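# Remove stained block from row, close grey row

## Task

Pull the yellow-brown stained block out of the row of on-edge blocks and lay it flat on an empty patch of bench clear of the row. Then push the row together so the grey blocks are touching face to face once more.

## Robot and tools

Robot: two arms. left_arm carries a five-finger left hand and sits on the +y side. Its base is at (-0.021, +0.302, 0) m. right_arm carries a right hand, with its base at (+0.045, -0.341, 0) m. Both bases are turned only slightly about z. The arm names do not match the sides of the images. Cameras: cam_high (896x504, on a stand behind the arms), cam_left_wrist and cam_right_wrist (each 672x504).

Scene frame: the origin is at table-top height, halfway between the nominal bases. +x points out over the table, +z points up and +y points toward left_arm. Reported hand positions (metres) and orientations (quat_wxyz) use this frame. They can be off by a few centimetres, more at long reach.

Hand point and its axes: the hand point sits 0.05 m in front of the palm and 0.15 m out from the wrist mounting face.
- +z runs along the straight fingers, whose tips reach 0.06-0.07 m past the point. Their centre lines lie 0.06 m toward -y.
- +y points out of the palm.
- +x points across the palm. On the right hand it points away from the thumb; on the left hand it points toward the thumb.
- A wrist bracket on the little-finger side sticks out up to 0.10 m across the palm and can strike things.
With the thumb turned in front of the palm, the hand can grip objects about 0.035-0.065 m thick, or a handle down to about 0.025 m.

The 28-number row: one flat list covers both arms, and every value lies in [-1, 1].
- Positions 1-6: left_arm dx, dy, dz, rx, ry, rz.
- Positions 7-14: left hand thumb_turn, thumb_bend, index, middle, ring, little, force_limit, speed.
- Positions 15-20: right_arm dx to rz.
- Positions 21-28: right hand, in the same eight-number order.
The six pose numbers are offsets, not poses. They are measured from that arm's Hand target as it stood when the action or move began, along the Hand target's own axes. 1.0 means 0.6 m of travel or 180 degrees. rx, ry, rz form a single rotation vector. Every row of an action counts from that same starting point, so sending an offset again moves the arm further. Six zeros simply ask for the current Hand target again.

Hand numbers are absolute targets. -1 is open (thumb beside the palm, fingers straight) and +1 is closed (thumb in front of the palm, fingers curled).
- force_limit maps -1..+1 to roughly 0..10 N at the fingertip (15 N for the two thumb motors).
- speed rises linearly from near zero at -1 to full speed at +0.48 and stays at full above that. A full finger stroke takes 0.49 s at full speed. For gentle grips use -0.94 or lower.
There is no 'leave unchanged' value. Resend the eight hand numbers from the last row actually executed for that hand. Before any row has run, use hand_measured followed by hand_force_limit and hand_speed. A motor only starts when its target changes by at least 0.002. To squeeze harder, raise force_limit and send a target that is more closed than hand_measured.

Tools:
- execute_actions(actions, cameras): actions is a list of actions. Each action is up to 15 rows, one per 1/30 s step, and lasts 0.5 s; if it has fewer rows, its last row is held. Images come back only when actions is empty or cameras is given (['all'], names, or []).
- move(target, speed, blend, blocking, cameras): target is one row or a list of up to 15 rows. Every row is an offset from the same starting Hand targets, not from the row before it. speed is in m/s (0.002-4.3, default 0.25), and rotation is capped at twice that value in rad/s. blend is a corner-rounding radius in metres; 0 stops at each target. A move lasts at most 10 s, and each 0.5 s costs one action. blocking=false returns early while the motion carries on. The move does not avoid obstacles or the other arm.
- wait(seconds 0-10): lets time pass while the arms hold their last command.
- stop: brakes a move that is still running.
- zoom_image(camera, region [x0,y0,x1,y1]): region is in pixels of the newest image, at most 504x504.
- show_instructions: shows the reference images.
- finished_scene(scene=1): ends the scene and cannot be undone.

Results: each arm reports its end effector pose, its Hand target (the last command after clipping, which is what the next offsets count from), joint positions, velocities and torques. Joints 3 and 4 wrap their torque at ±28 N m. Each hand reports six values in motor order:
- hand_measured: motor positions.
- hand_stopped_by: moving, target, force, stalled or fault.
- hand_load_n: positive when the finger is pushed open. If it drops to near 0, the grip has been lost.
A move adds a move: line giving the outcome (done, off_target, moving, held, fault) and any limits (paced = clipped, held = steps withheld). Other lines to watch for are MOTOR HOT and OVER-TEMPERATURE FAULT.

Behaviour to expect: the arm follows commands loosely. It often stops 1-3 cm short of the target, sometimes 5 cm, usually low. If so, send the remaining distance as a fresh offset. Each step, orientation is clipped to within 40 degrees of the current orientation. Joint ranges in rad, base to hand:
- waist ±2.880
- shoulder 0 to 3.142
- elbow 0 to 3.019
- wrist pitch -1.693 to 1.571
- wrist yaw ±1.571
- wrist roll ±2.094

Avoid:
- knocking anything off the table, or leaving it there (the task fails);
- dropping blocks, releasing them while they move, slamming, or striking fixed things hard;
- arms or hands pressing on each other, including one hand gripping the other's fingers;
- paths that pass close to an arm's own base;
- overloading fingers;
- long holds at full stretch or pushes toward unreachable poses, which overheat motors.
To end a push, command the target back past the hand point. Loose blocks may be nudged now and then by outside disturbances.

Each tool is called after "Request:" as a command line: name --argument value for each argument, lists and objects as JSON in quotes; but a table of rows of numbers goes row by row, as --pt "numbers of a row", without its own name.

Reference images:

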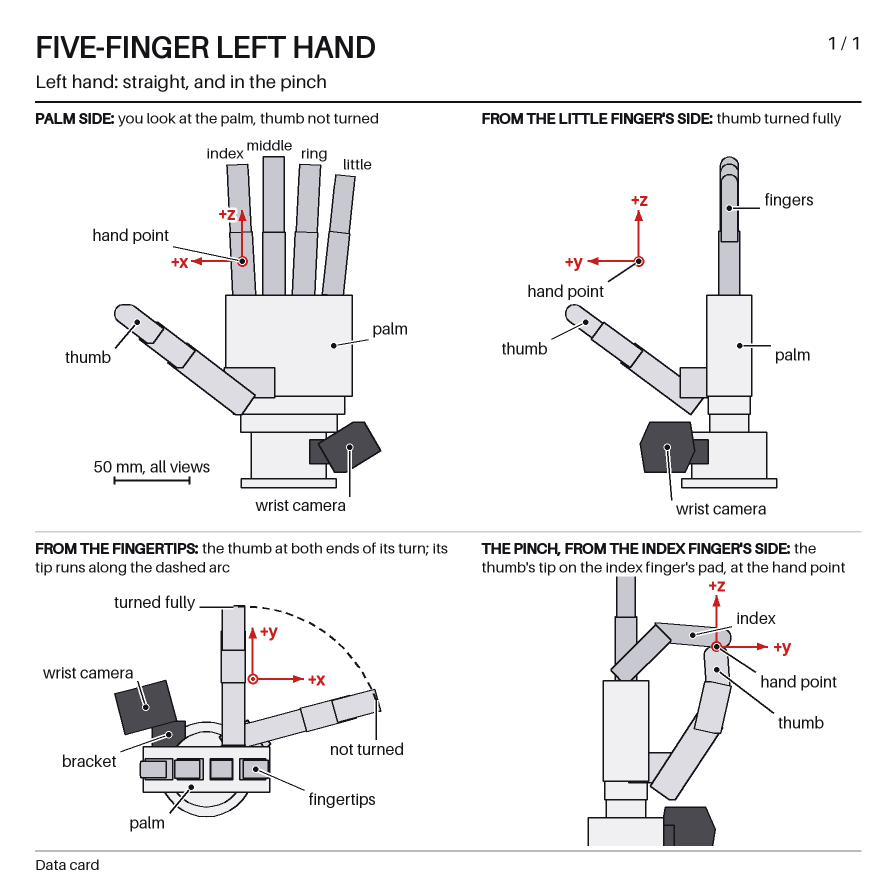

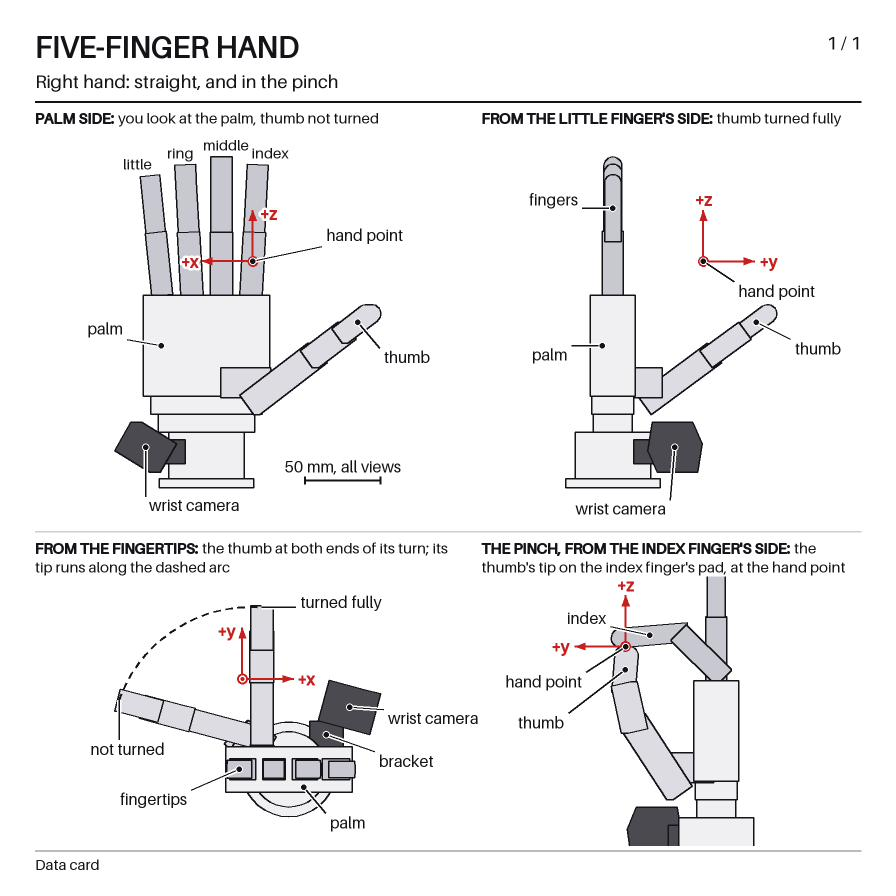

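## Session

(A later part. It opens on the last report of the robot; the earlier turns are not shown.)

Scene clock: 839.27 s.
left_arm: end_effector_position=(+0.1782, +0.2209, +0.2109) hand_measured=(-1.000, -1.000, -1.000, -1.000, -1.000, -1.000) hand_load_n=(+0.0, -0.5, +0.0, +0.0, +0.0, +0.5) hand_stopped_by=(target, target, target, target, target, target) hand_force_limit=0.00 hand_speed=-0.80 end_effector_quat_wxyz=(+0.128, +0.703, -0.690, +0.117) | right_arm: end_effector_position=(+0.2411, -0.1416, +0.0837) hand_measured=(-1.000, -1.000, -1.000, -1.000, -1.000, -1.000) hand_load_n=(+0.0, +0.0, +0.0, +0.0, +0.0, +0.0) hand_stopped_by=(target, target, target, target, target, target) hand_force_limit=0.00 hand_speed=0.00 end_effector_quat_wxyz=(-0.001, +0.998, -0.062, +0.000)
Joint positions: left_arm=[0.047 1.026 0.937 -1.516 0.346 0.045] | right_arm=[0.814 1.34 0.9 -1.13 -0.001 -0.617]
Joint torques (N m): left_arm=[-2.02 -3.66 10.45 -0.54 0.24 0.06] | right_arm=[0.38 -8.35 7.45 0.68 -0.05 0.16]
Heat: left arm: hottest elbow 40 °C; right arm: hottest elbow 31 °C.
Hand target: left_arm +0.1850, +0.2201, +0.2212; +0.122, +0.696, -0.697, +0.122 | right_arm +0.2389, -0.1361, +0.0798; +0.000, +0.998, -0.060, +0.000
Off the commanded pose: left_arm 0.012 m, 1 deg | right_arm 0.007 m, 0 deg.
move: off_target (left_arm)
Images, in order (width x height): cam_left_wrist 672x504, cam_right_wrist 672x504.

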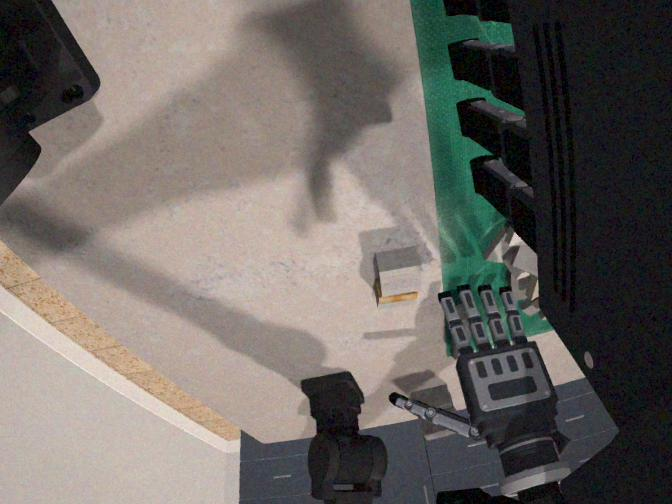

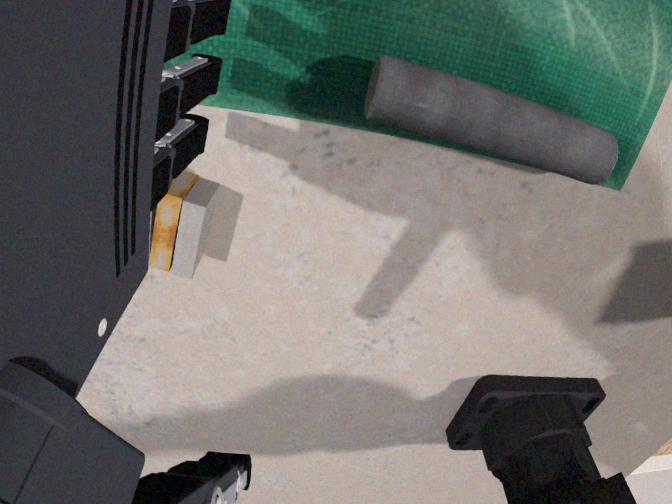

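Request:
move --pt "0 0 0 0 0 0 -1 -1 -1 -1 -1 -1 0 -0.8 -0.0074 -0.0058 0 0 0 0 -1 -1 -1 -1 -1 -1 0 0" --pt "0 0 0 0 0 0 -1 -1 -1 -1 -1 -1 0 -0.8 -0.1397 0.0028 0 0 0 0 -1 -1 -1 -1 -1 -1 0 0" --cameras '["all"]' --blend '[0.003,0]' --speed 0.06

Request:
zoom_image --camera "cam_right_wrist" --region '[140, 60, 340, 310]'

Request:
zoom_image --camera "cam_left_wrist" --region '[320, 220, 500, 360]'

Scene clock: 855.23 s.
left_arm: end_effector_position=(+0.1782, +0.2209, +0.2109) hand_measured=(-1.000, -1.000, -1.000, -1.000, -1.000, -1.000) hand_load_n=(+0.0, -0.5, +0.0, +0.0, +0.0, +0.0) hand_stopped_by=(target, target, target, target, target, target) hand_force_limit=0.00 hand_speed=-0.80 end_effector_quat_wxyz=(+0.128, +0.703, -0.690, +0.117) | right_arm: end_effector_position=(+0.1608, -0.1303, +0.0779) hand_measured=(-1.000, -1.000, -1.000, -1.000, -1.000, -1.000) hand_load_n=(+0.0, +0.0, -0.5, +0.0, +0.0, +0.0) hand_stopped_by=(target, target, target, target, target, target) hand_force_limit=0.00 hand_speed=0.00 end_effector_quat_wxyz=(+0.003, +0.998, -0.063, -0.002)
Joint positions: left_arm=[0.047 1.026 0.937 -1.516 0.346 0.045] | right_arm=[1.033 1.248 0.8 -1.129 0 -0.397]
Joint torques (N m): left_arm=[-2.02 -3.84 10.58 -0.51 0.23 0.05] | right_arm=[0.73 -8.64 7.27 0.09 -0.11 0.16]
Heat: left arm: hottest elbow 40 °C; right arm: hottest elbow 31 °C.
Hand target: left_arm +0.1850, +0.2201, +0.2212; +0.122, +0.696, -0.697, +0.122 | right_arm +0.1555, -0.1277, +0.0798; +0.000, +0.998, -0.060, +0.000
Off the commanded pose: left_arm 0.012 m, 1 deg | right_arm 0.006 m, 1 deg.
move: off_target (left_arm); blend cut to 0.0028 m at target 1

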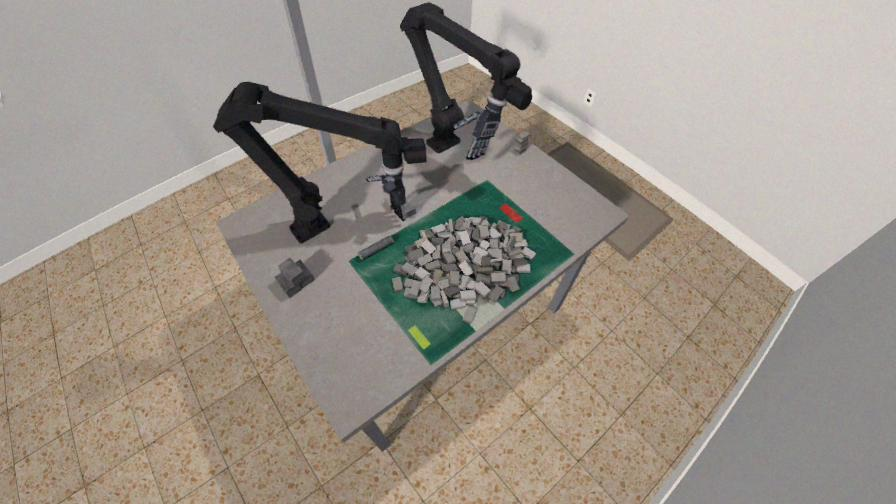

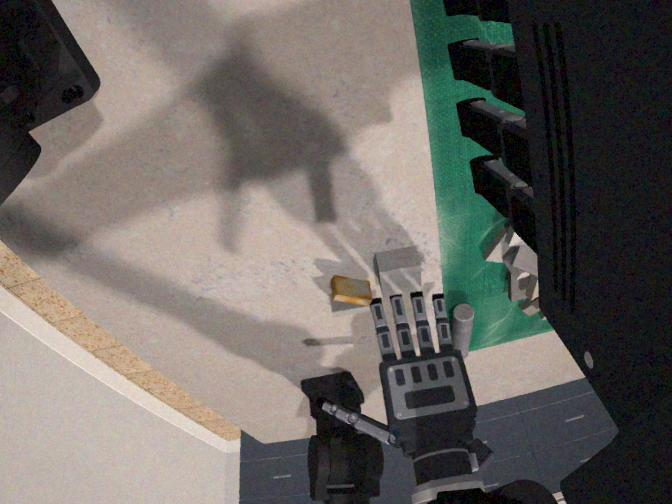

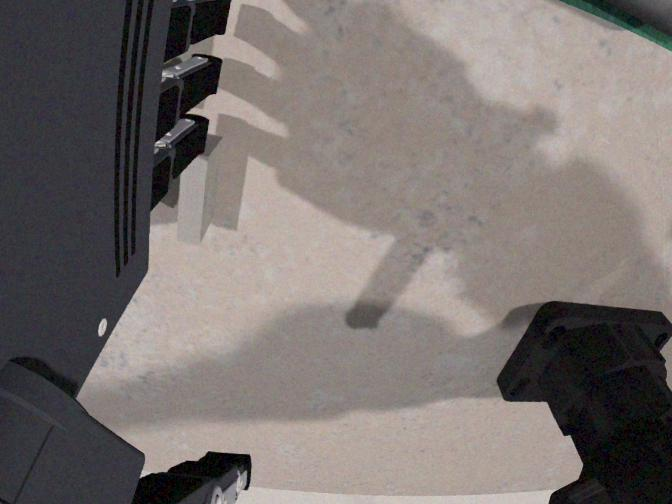

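Scaled by 2.016 from the camera's 672x504 image, which has a finer 960x720 frame.

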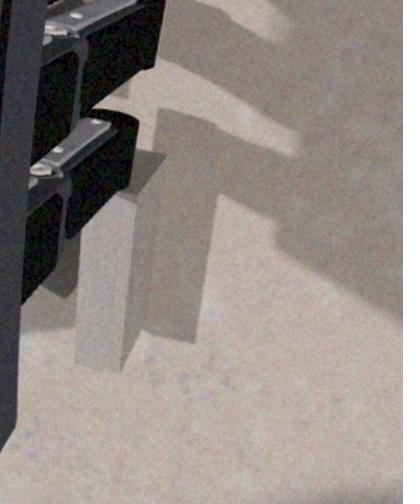

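Scaled by 2.800 from the camera's 672x504 image, which has a finer 960x720 frame.

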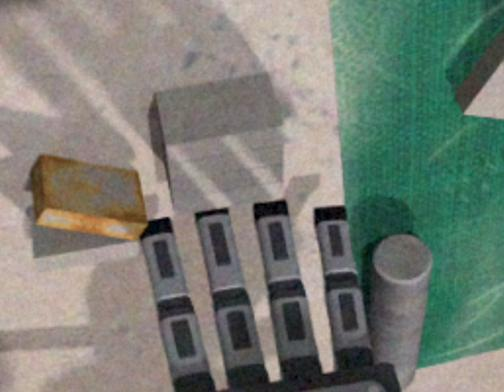

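Request:
zoom_image --camera "cam_high" --region '[370, 180, 440, 230]'

Scaled by 7.200 from the camera's 896x504 image, which has a finer 1280x720 frame.

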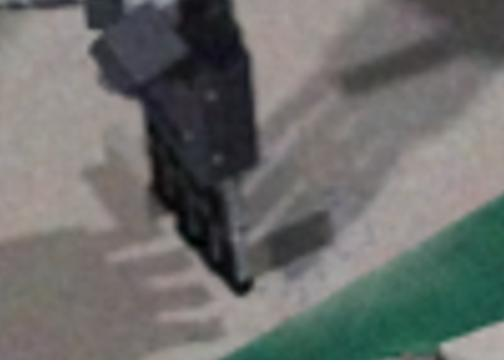

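Request:
move --target '[0,0,0,0,0,0,-1,-1,-1,-1,-1,-1,0,-0.8,-0.0518,-0.0117,0,0,0,0,-1,-1,-1,-1,-1,-1,0,0]' --cameras '["cam_left_wrist","cam_right_wrist"]' --speed 0.06

Request:
zoom_image --camera "cam_right_wrist" --region '[140, 60, 340, 310]'

Request:
zoom_image --camera "cam_left_wrist" --region '[280, 220, 460, 360]'

Scene clock: 927.40 s.
left_arm: end_effector_position=(+0.1782, +0.2209, +0.2109) hand_measured=(-1.000, -1.000, -1.000, -1.000, -1.000, -1.000) hand_load_n=(+0.0, +0.0, +0.0, +0.0, +0.0, +0.0) hand_stopped_by=(target, target, target, target, target, target) hand_force_limit=0.00 hand_speed=-0.80 end_effector_quat_wxyz=(+0.128, +0.703, -0.690, +0.117) | right_arm: end_effector_position=(+0.1312, -0.1186, +0.0777) hand_measured=(-1.000, -1.000, -1.000, -1.000, -1.000, -1.000) hand_load_n=(+0.0, +0.0, +0.0, +0.0, +0.0, +0.0) hand_stopped_by=(target, target, target, target, target, target) hand_force_limit=0.00 hand_speed=0.00 end_effector_quat_wxyz=(+0.003, +0.998, -0.063, -0.001)
Joint positions: left_arm=[0.047 1.026 0.937 -1.516 0.346 0.045] | right_arm=[1.137 1.238 0.791 -1.129 0.001 -0.293]
Joint torques (N m): left_arm=[-1.96 -3.84 10.5 -0.43 0.2 0.05] | right_arm=[0.79 -8.59 7.27 0.02 -0.15 0.16]
Heat: left arm: hottest elbow 41 °C; right arm: hottest elbow 31 °C.
Hand target: left_arm +0.1850, +0.2201, +0.2212; +0.122, +0.696, -0.697, +0.122 | right_arm +0.1254, -0.1171, +0.0798; +0.000, +0.998, -0.060, +0.000
Off the commanded pose: left_arm 0.012 m, 1 deg | right_arm 0.006 m, 0 deg.
move: off_target (left_arm)
Images, in order (width x height): cam_left_wrist 672x504, cam_right_wrist 672x504.

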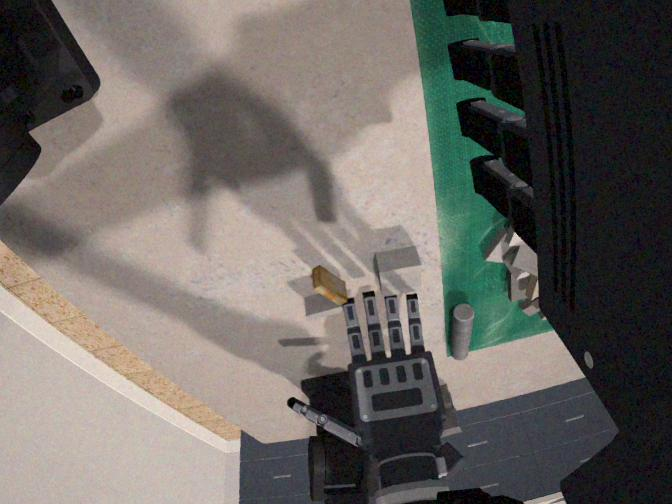

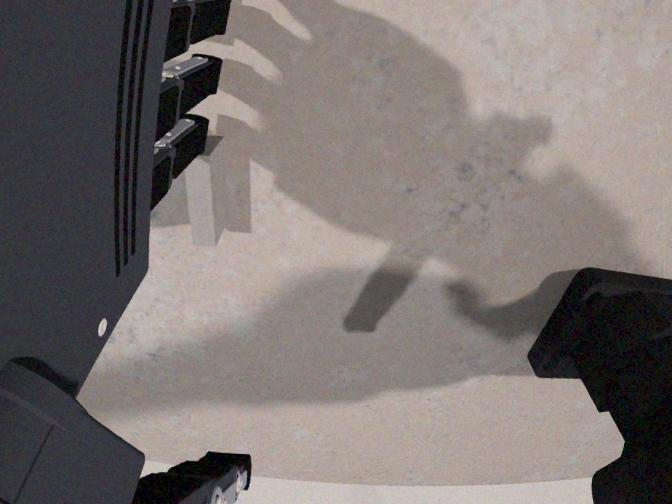

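Scaled by 2.016 from the camera's 672x504 image, which has a finer 960x720 frame.

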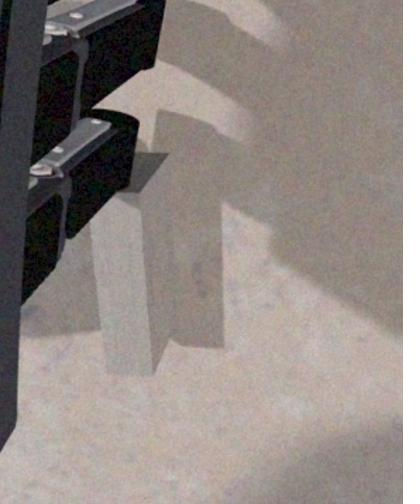

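Scaled by 2.800 from the camera's 672x504 image, which has a finer 960x720 frame.

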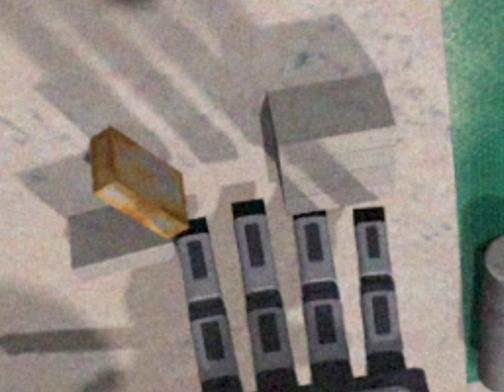

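Request:
move --pt "0 0 0 0 0 0 -1 -1 -1 -1 -1 -1 0 -0.8 0 0 0 0 0 0 -1 -1 -1 0.9 0.9 0.9 0 0" --pt "0 0 0 0 0 0 -1 -1 -1 -1 -1 -1 0 -0.8 -0.0453 -0.0281 0 0 0 0 -1 -1 -1 0.9 0.9 0.9 0 0" --cameras '["all"]' --speed 0.05

Request:
zoom_image --camera "cam_left_wrist" --region '[240, 220, 420, 360]'

Request:
zoom_image --camera "cam_high" --region '[350, 170, 430, 230]'

Scene clock: 968.63 s.
left_arm: end_effector_position=(+0.1782, +0.2209, +0.2109) hand_measured=(-1.000, -1.000, -1.000, -1.000, -1.000, -1.000) hand_load_n=(+0.0, +0.0, +0.0, +0.0, +0.0, +0.0) hand_stopped_by=(target, target, target, target, target, target) hand_force_limit=0.00 hand_speed=-0.80 end_effector_quat_wxyz=(+0.128, +0.703, -0.690, +0.117) | right_arm: end_effector_position=(+0.1030, -0.1079, +0.0767) hand_measured=(-1.000, -1.000, -1.000, +0.900, +0.900, +0.900) hand_load_n=(+0.0, +0.0, +0.0, +0.0, +0.0, +0.0) hand_stopped_by=(target, target, target, target, target, target) hand_force_limit=0.00 hand_speed=0.00 end_effector_quat_wxyz=(+0.005, +0.998, -0.062, -0.001)
Joint positions: left_arm=[0.047 1.026 0.937 -1.516 0.346 0.045] | right_arm=[1.236 1.243 0.791 -1.129 0.001 -0.195]
Joint torques (N m): left_arm=[-2.02 -3.66 10.52 -0.53 0.2 0.06] | right_arm=[0.62 -6.59 9.17 0.21 -0.16 0.18]
Heat: left arm: hottest elbow 41 °C; right arm: hottest elbow 31 °C.
Hand target: left_arm +0.1850, +0.2201, +0.2212; +0.122, +0.696, -0.697, +0.122 | right_arm +0.1005, -0.0971, +0.0798; -0.001, +0.998, -0.060, +0.000
Off the commanded pose: left_arm 0.012 m, 1 deg | right_arm 0.012 m, 1 deg.
move: off_target (left_arm, right_arm)

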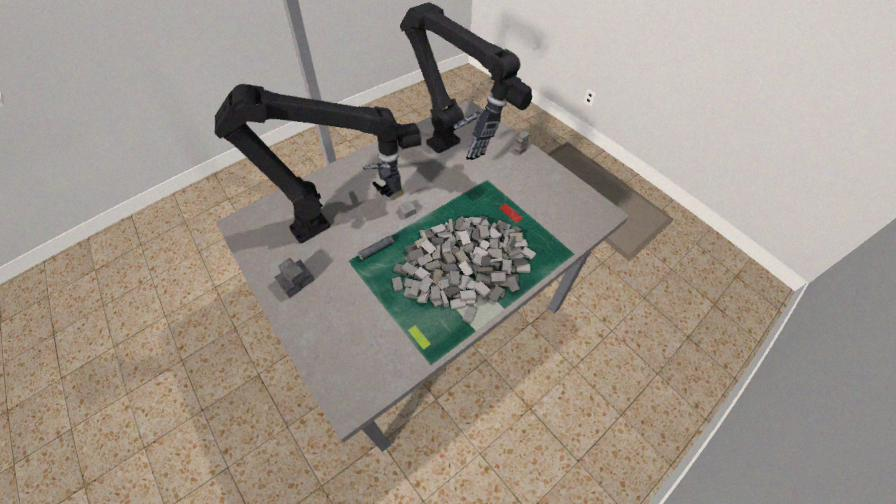

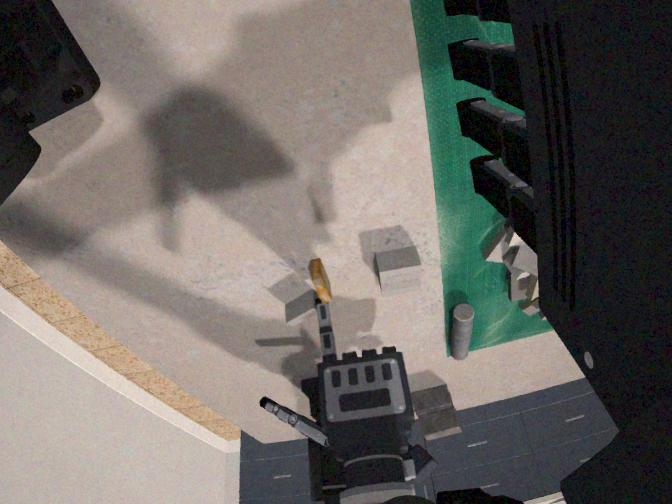

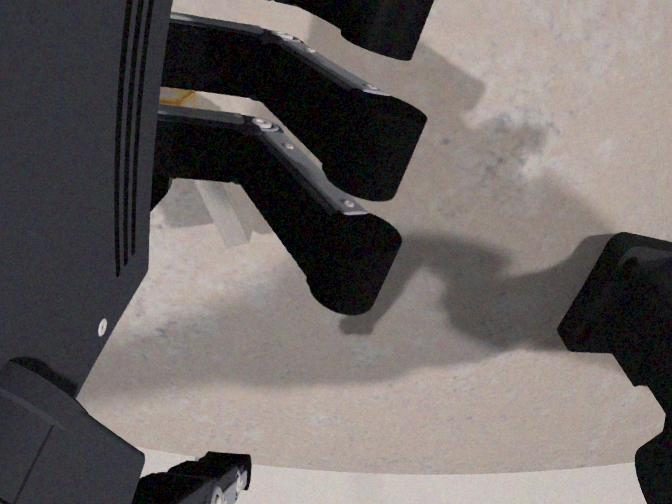

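Scaled by 2.800 from the camera's 672x504 image, which has a finer 960x720 frame.

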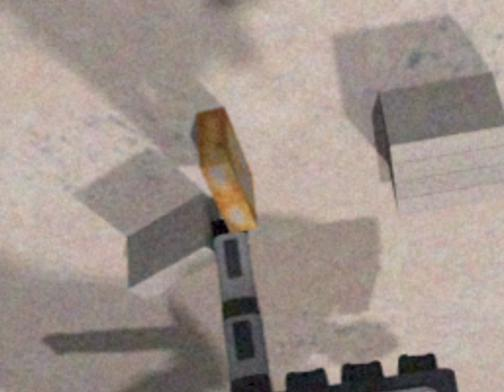

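Scaled by 6.300 from the camera's 896x504 image, which has a finer 1280x720 frame.

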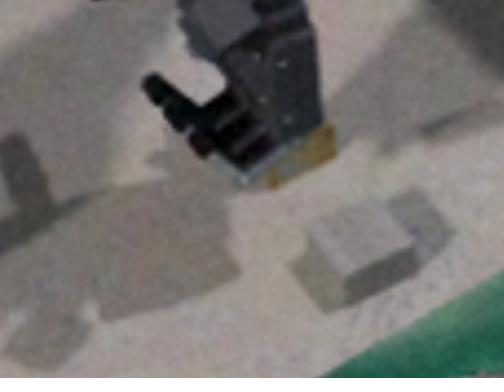

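Request:
move --target '[0,0,0,0,0,0,-1,-1,-1,-1,-1,-1,0,-0.8,-0.0129,-0.1344,0,0,0,0,-1,-1,-1,0.9,0.9,0.9,0,0]' --cameras '["all"]' --speed 0.06

Request:
zoom_image --camera "cam_left_wrist" --region '[220, 100, 420, 330]'

Request:
zoom_image --camera "cam_high" --region '[350, 150, 450, 230]'

Scene clock: 991.03 s.
left_arm: end_effector_position=(+0.1782, +0.2209, +0.2109) hand_measured=(-1.000, -1.000, -1.000, -1.000, -1.000, -1.000) hand_load_n=(+0.0, +0.0, +0.0, +0.0, +0.0, +0.5) hand_stopped_by=(target, target, target, target, target, target) hand_force_limit=0.00 hand_speed=-0.80 end_effector_quat_wxyz=(+0.128, +0.703, -0.690, +0.117) | right_arm: end_effector_position=(+0.1036, -0.0376, +0.0737) hand_measured=(-1.000, -1.000, -1.000, +0.900, +0.900, +0.900) hand_load_n=(+0.0, +0.0, +0.0, +0.0, +0.0, +0.0) hand_stopped_by=(target, target, target, target, target, target) hand_force_limit=0.00 hand_speed=0.00 end_effector_quat_wxyz=(+0.017, +0.998, -0.062, -0.003)
Joint positions: left_arm=[0.047 1.026 0.937 -1.516 0.346 0.045] | right_arm=[1.293 1.448 0.971 -1.129 0.001 -0.138]
Joint torques (N m): left_arm=[-1.85 -3.84 10.47 -0.55 0.21 0.08] | right_arm=[0.5 -9.52 10.56 0.47 -0.15 0.18]
Heat: left arm: hottest elbow 41 °C; right arm: hottest elbow 33 °C.
Hand target: left_arm +0.1850, +0.2201, +0.2212; +0.122, +0.696, -0.697, +0.122 | right_arm +0.1025, -0.0161, +0.0798; +0.000, +0.998, -0.060, +0.000
Off the commanded pose: left_arm 0.012 m, 1 deg | right_arm 0.022 m, 2 deg.
move: off_target (left_arm, right_arm)

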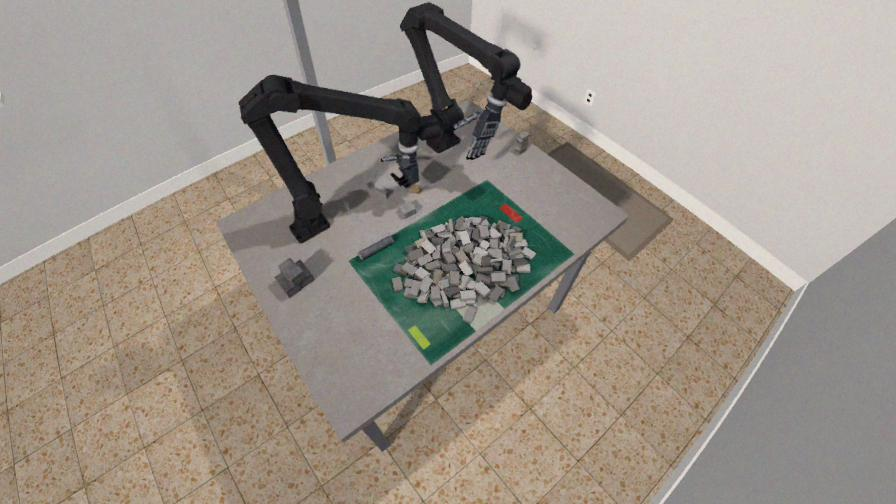

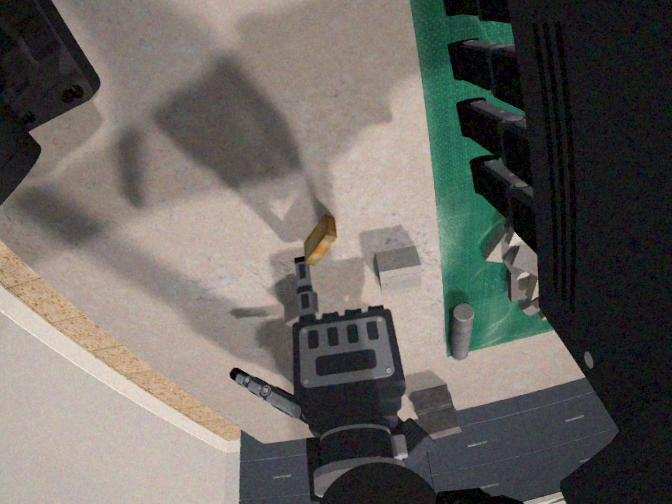

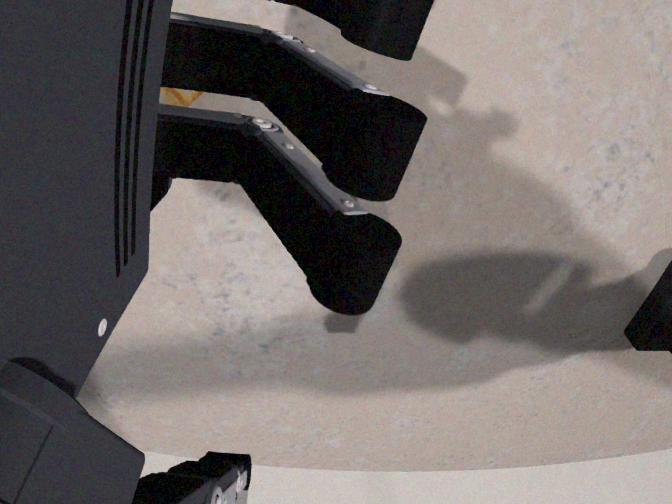

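Scaled by 2.191 from the camera's 672x504 image, which has a finer 960x720 frame.

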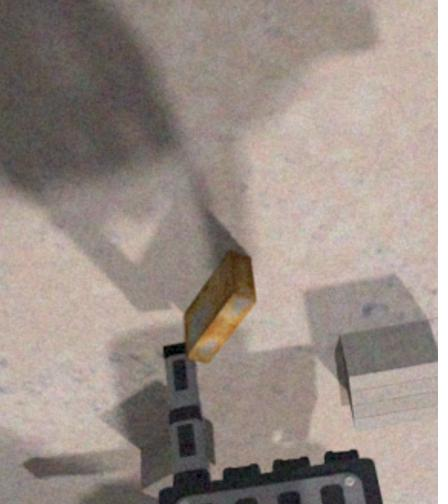

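Scaled by 5.040 from the camera's 896x504 image, which has a finer 1280x720 frame.

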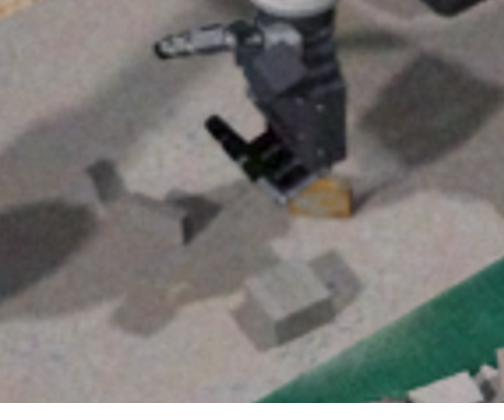

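Request:
move --pt "0 0 0 0 0 0 -1 -1 -1 -1 -1 -1 0 -0.8 0.004 0.0331 -0.1 0 0 0 -1 -1 -1 0.9 0.9 0.9 0 0" --pt "0 0 0 0 0 0 -1 -1 -1 -1 -1 -1 0 -0.8 0.0968 0.0017 -0.1 0 0 0 -1 -1 -1 0.9 0.9 0.9 0 0" --pt "0 0 0 0 0 0 -1 -1 -1 -1 -1 -1 0 -0.8 0.0968 0.0017 -0.01 0 0 0 -1 -1 -1 0.9 0.9 0.9 0 0" --cameras '["all"]' --speed 0.1

Request:
zoom_image --camera "cam_left_wrist" --region '[220, 130, 420, 330]'

Request:
zoom_image --camera "cam_high" --region '[360, 150, 460, 230]'

Scene clock: 1029.83 s.
left_arm: end_effector_position=(+0.1782, +0.2209, +0.2109) hand_measured=(-1.000, -1.000, -1.000, -1.000, -1.000, -1.000) hand_load_n=(+0.0, +0.0, +0.0, +0.0, +0.0, -0.5) hand_stopped_by=(target, target, target, target, target, target) hand_force_limit=0.00 hand_speed=-0.80 end_effector_quat_wxyz=(+0.128, +0.703, -0.690, +0.117) | right_arm: end_effector_position=(+0.1536, -0.0247, +0.0899) hand_measured=(-1.000, -1.000, -1.000, +0.900, +0.900, +0.900) hand_load_n=(+0.0, +0.0, +0.0, +0.0, +0.0, +0.0) hand_stopped_by=(target, target, target, target, target, target) hand_force_limit=0.00 hand_speed=0.00 end_effector_quat_wxyz=(+0.000, +0.998, -0.059, +0.000)
Joint positions: left_arm=[0.047 1.026 0.937 -1.516 0.346 0.045] | right_arm=[1.182 1.472 1.051 -1.15 0.001 -0.256]
Joint torques (N m): left_arm=[-1.85 -4.01 10.54 -0.4 0.2 0.06] | right_arm=[-1.85 -10.7 7.56 0.64 -0.11 -0.11]
Heat: left arm: hottest elbow 41 °C; right arm: hottest elbow 34 °C.
Hand target: left_arm +0.1850, +0.2201, +0.2212; +0.122, +0.696, -0.697, +0.122 | right_arm +0.1600, -0.0241, +0.0858; +0.000, +0.998, -0.060, +0.000
Off the commanded pose: left_arm 0.012 m, 1 deg | right_arm 0.008 m, 0 deg.
move: off_target (left_arm)

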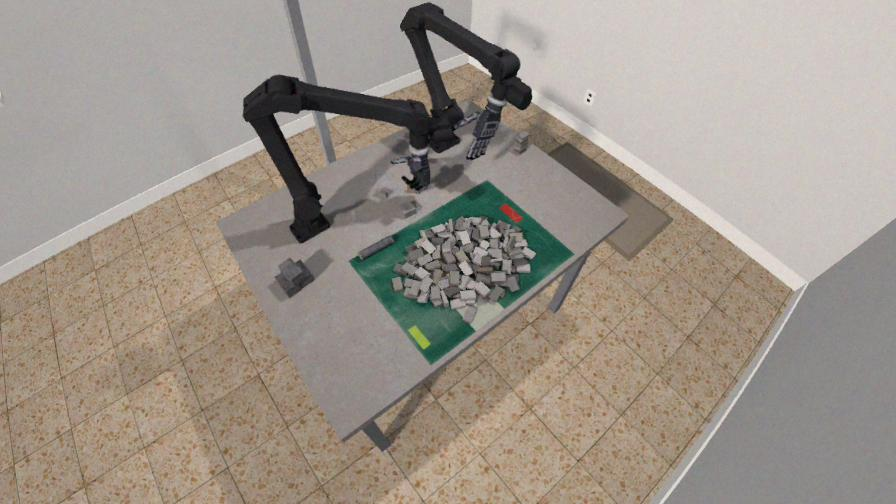

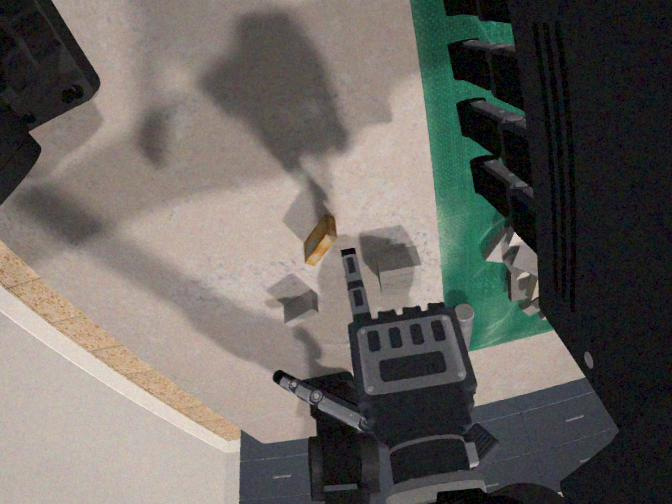

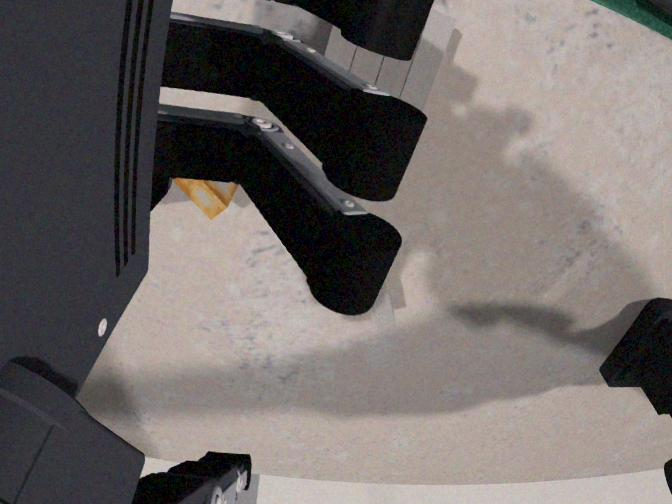

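Scaled by 2.520 from the camera's 672x504 image, which has a finer 960x720 frame.

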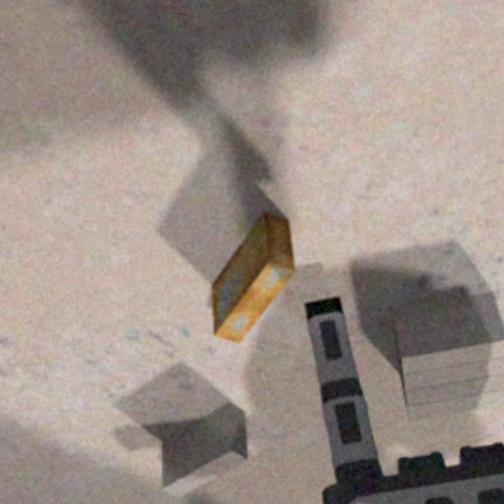

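Scaled by 5.040 from the camera's 896x504 image, which has a finer 1280x720 frame.

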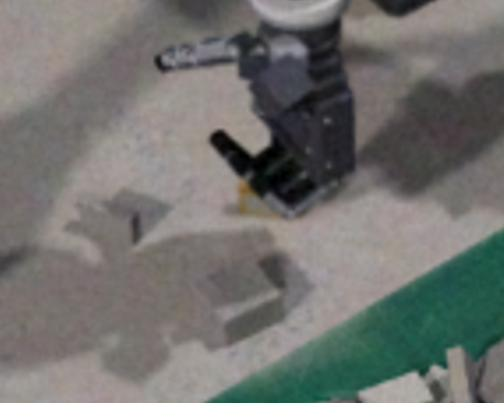

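Request:
move --target '[0,0,0,0,0,0,-1,-1,-1,-1,-1,-1,0,-0.8,0.0016,0.0132,0.0233,0,0,0,-1,-1,-1,0.9,0.9,0.9,0,0]' --cameras '["cam_left_wrist"]' --speed 0.06

Request:
zoom_image --camera "cam_left_wrist" --region '[220, 130, 420, 330]'

Scene clock: 1051.33 s.
left_arm: end_effector_position=(+0.1782, +0.2209, +0.2109) hand_measured=(-1.000, -1.000, -1.000, -1.000, -1.000, -1.000) hand_load_n=(+0.0, +0.0, +0.0, +0.0, +0.0, +0.0) hand_stopped_by=(target, target, target, target, target, target) hand_force_limit=0.00 hand_speed=-0.80 end_effector_quat_wxyz=(+0.128, +0.703, -0.690, +0.117) | right_arm: end_effector_position=(+0.1532, -0.0315, +0.0760) hand_measured=(-1.000, -1.000, -1.000, +0.900, +0.900, +0.900) hand_load_n=(+0.0, +0.0, +0.0, +0.0, +0.0, +0.0) hand_stopped_by=(target, target, target, target, target, target) hand_force_limit=0.00 hand_speed=0.00 end_effector_quat_wxyz=(+0.000, +0.998, -0.057, +0.000)
Joint positions: left_arm=[0.047 1.026 0.937 -1.516 0.346 0.045] | right_arm=[1.177 1.472 1.011 -1.11 0.001 -0.263]
Joint torques (N m): left_arm=[-1.9 -3.78 10.48 -0.4 0.21 0.05] | right_arm=[-2.14 -10.58 7.24 0.72 -0.12 -0.11]
Heat: left arm: hottest elbow 42 °C; right arm: hottest elbow 32 °C.
Hand target: left_arm +0.1850, +0.2201, +0.2212; +0.122, +0.696, -0.697, +0.122 | right_arm +0.1600, -0.0321, +0.0719; +0.000, +0.998, -0.060, +0.000
Off the commanded pose: left_arm 0.012 m, 1 deg | right_arm 0.008 m, 0 deg.
move: off_target (left_arm)
Images, in order (width x height): cam_left_wrist 672x504.

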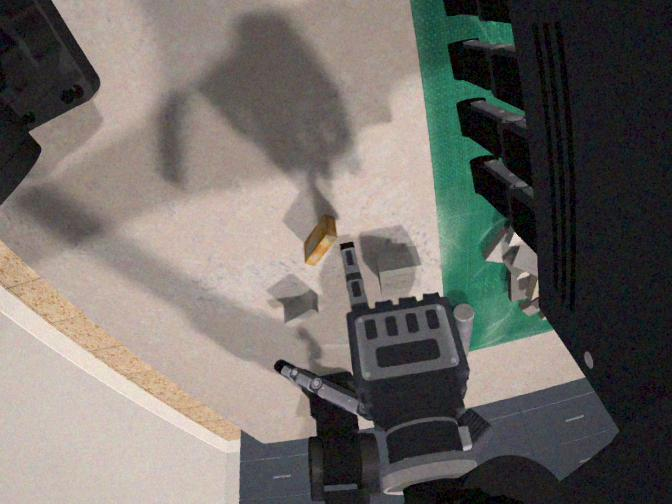

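Scaled by 2.520 from the camera's 672x504 image, which has a finer 960x720 frame.

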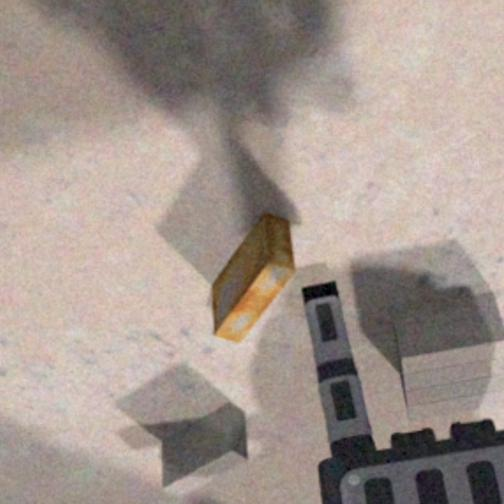

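Request:
move --target '[0,0,0,0,0,0,-1,-1,-1,-1,-1,-1,0,-0.8,-0.0768,-0.0312,0,0,0,0,-1,-1,-1,0.9,0.9,0.9,0,0]' --cameras '["cam_left_wrist","cam_high"]' --speed 0.05

Request:
zoom_image --camera "cam_left_wrist" --region '[220, 130, 420, 330]'

Scene clock: 1062.53 s.
left_arm: end_effector_position=(+0.1782, +0.2209, +0.2109) hand_measured=(-1.000, -1.000, -1.000, -1.000, -1.000, -1.000) hand_load_n=(+0.0, +0.0, +0.0, +0.0, +0.0, +0.0) hand_stopped_by=(target, target, target, target, target, target) hand_force_limit=0.00 hand_speed=-0.80 end_effector_quat_wxyz=(+0.128, +0.703, -0.690, +0.117) | right_arm: end_effector_position=(+0.1195, -0.0204, +0.0715) hand_measured=(-1.000, -1.000, -1.000, +0.900, +0.900, +0.900) hand_load_n=(+0.0, +0.0, +0.0, +0.0, +0.0, +0.0) hand_stopped_by=(target, target, target, target, target, target) hand_force_limit=0.00 hand_speed=0.00 end_effector_quat_wxyz=(+0.007, +0.998, -0.061, -0.001)
Joint positions: left_arm=[0.047 1.026 0.937 -1.516 0.346 0.045] | right_arm=[1.266 1.487 1.011 -1.11 0.001 -0.167]
Joint torques (N m): left_arm=[-1.9 -3.66 10.51 -0.47 0.21 0.06] | right_arm=[0.44 -10.23 9.02 0.51 -0.13 0.19]
Heat: left arm: hottest elbow 42 °C; right arm: hottest elbow 32 °C.
Hand target: left_arm +0.1850, +0.2201, +0.2212; +0.122, +0.696, -0.697, +0.122 | right_arm +0.1166, -0.0079, +0.0719; +0.000, +0.998, -0.060, +0.000
Off the commanded pose: left_arm 0.012 m, 1 deg | right_arm 0.013 m, 1 deg.
move: off_target (left_arm, right_arm)
Images, in order (width x height): cam_high 896x504, cam_left_wrist 672x504.

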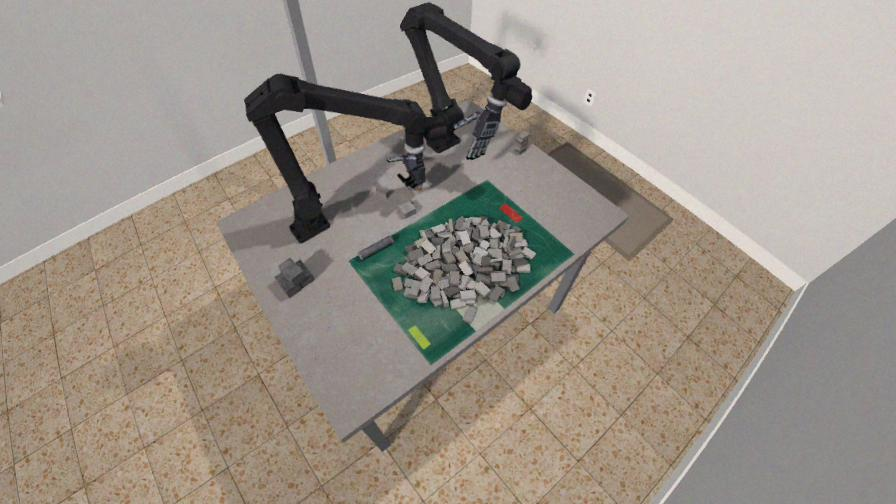

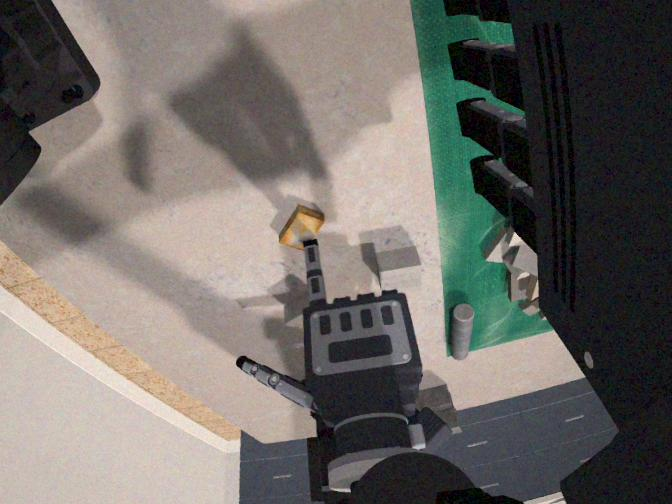

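Scaled by 2.520 from the camera's 672x504 image, which has a finer 960x720 frame.

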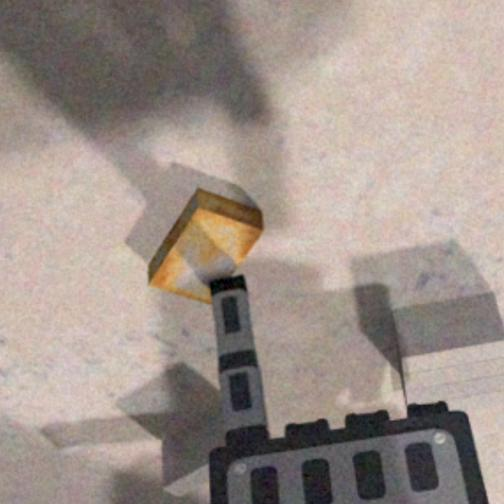

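Request:
move --pt "0 0 0 0 0 0 -1 -1 -1 -1 -1 -1 0 -0.8 0.0372 0.0292 -0.1133 0 0 0 -1 -1 -1 0.9 0.9 0.9 0 0" --pt "0 0 0 0 0 0 -1 -1 -1 -1 -1 -1 0 -0.8 -0.0438 0.2572 -0.1133 0 0 0 -1 -1 -1 0.9 0.9 0.9 0 0" --cameras '["all"]' --speed 0.12 --blend '[0.02,0]'

Request:
zoom_image --camera "cam_left_wrist" --region '[220, 170, 440, 360]'

Request:
zoom_image --camera "cam_high" --region '[360, 150, 460, 230]'

Scene clock: 1121.40 s.
left_arm: end_effector_position=(+0.1782, +0.2209, +0.2109) hand_measured=(-1.000, -1.000, -1.000, -1.000, -1.000, -1.000) hand_load_n=(+0.0, +0.0, +0.0, +0.0, +0.0, +0.0) hand_stopped_by=(target, target, target, target, target, target) hand_force_limit=0.00 hand_speed=-0.80 end_effector_quat_wxyz=(+0.128, +0.703, -0.690, +0.117) | right_arm: end_effector_position=(+0.0773, -0.1557, +0.1384) hand_measured=(-1.000, -1.000, -1.000, +0.900, +0.900, +0.900) hand_load_n=(+0.0, +0.0, +0.0, +0.0, +0.0, +0.0) hand_stopped_by=(target, target, target, target, target, target) hand_force_limit=0.00 hand_speed=0.00 end_effector_quat_wxyz=(-0.003, +0.998, -0.063, +0.001)
Joint positions: left_arm=[0.047 1.026 0.937 -1.516 0.346 0.045] | right_arm=[1.273 1.006 0.796 -1.354 0.001 -0.157]
Joint torques (N m): left_arm=[-1.67 -4.07 10.52 -0.51 0.19 0.05] | right_arm=[0.62 -5.48 7.83 -0.36 -0.13 0.16]
Heat: left arm: hottest elbow 42 °C; right arm: hottest elbow 32 °C.
Hand target: left_arm +0.1850, +0.2201, +0.2212; +0.122, +0.696, -0.697, +0.122 | right_arm +0.0720, -0.1580, +0.1397; -0.001, +0.998, -0.060, +0.000
Off the commanded pose: left_arm 0.012 m, 1 deg | right_arm 0.006 m, 0 deg.
move: off_target (left_arm)

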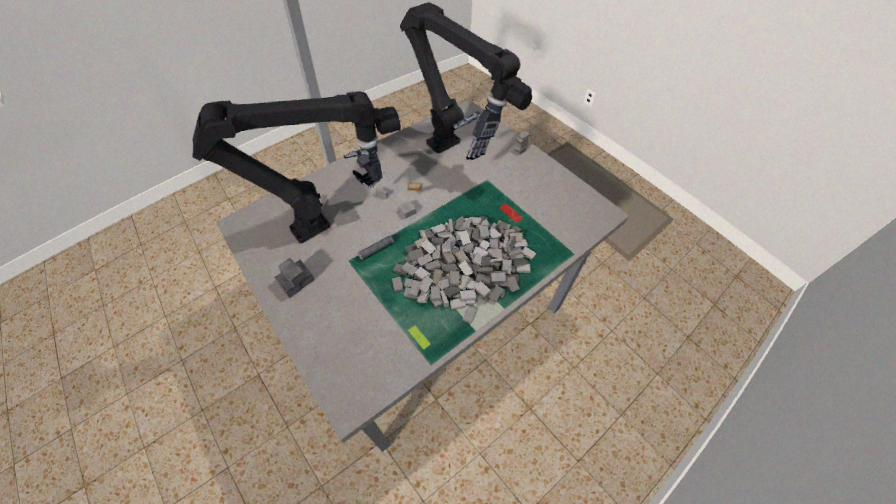

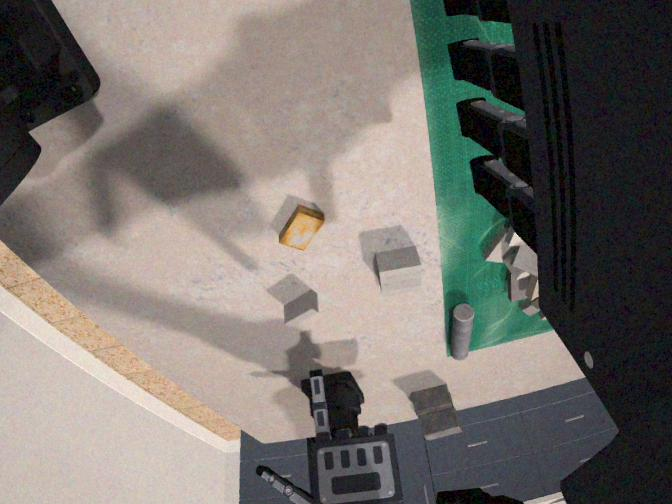

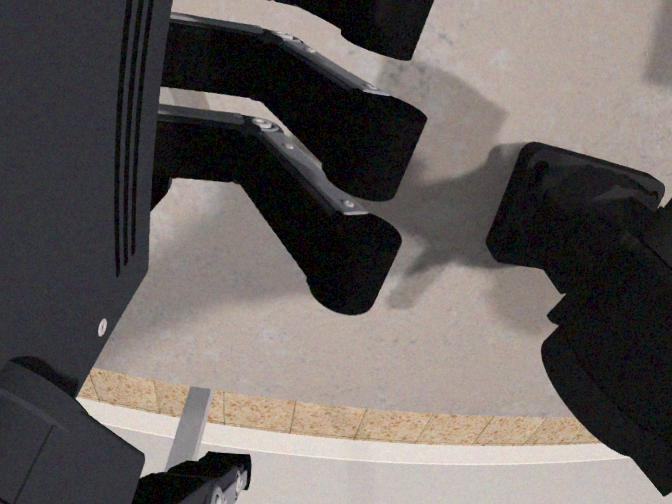

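Scaled by 2.291 from the camera's 672x504 image, which has a finer 960x720 frame.

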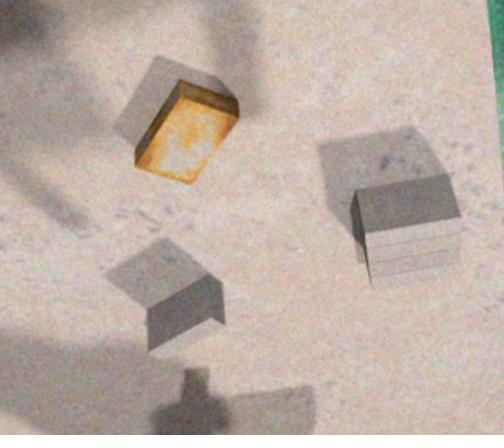

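Scaled by 5.040 from the camera's 896x504 image, which has a finer 1280x720 frame.

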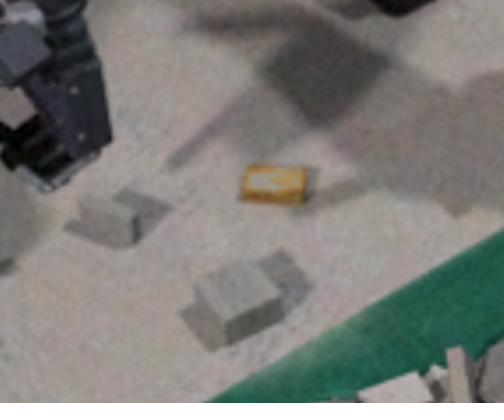

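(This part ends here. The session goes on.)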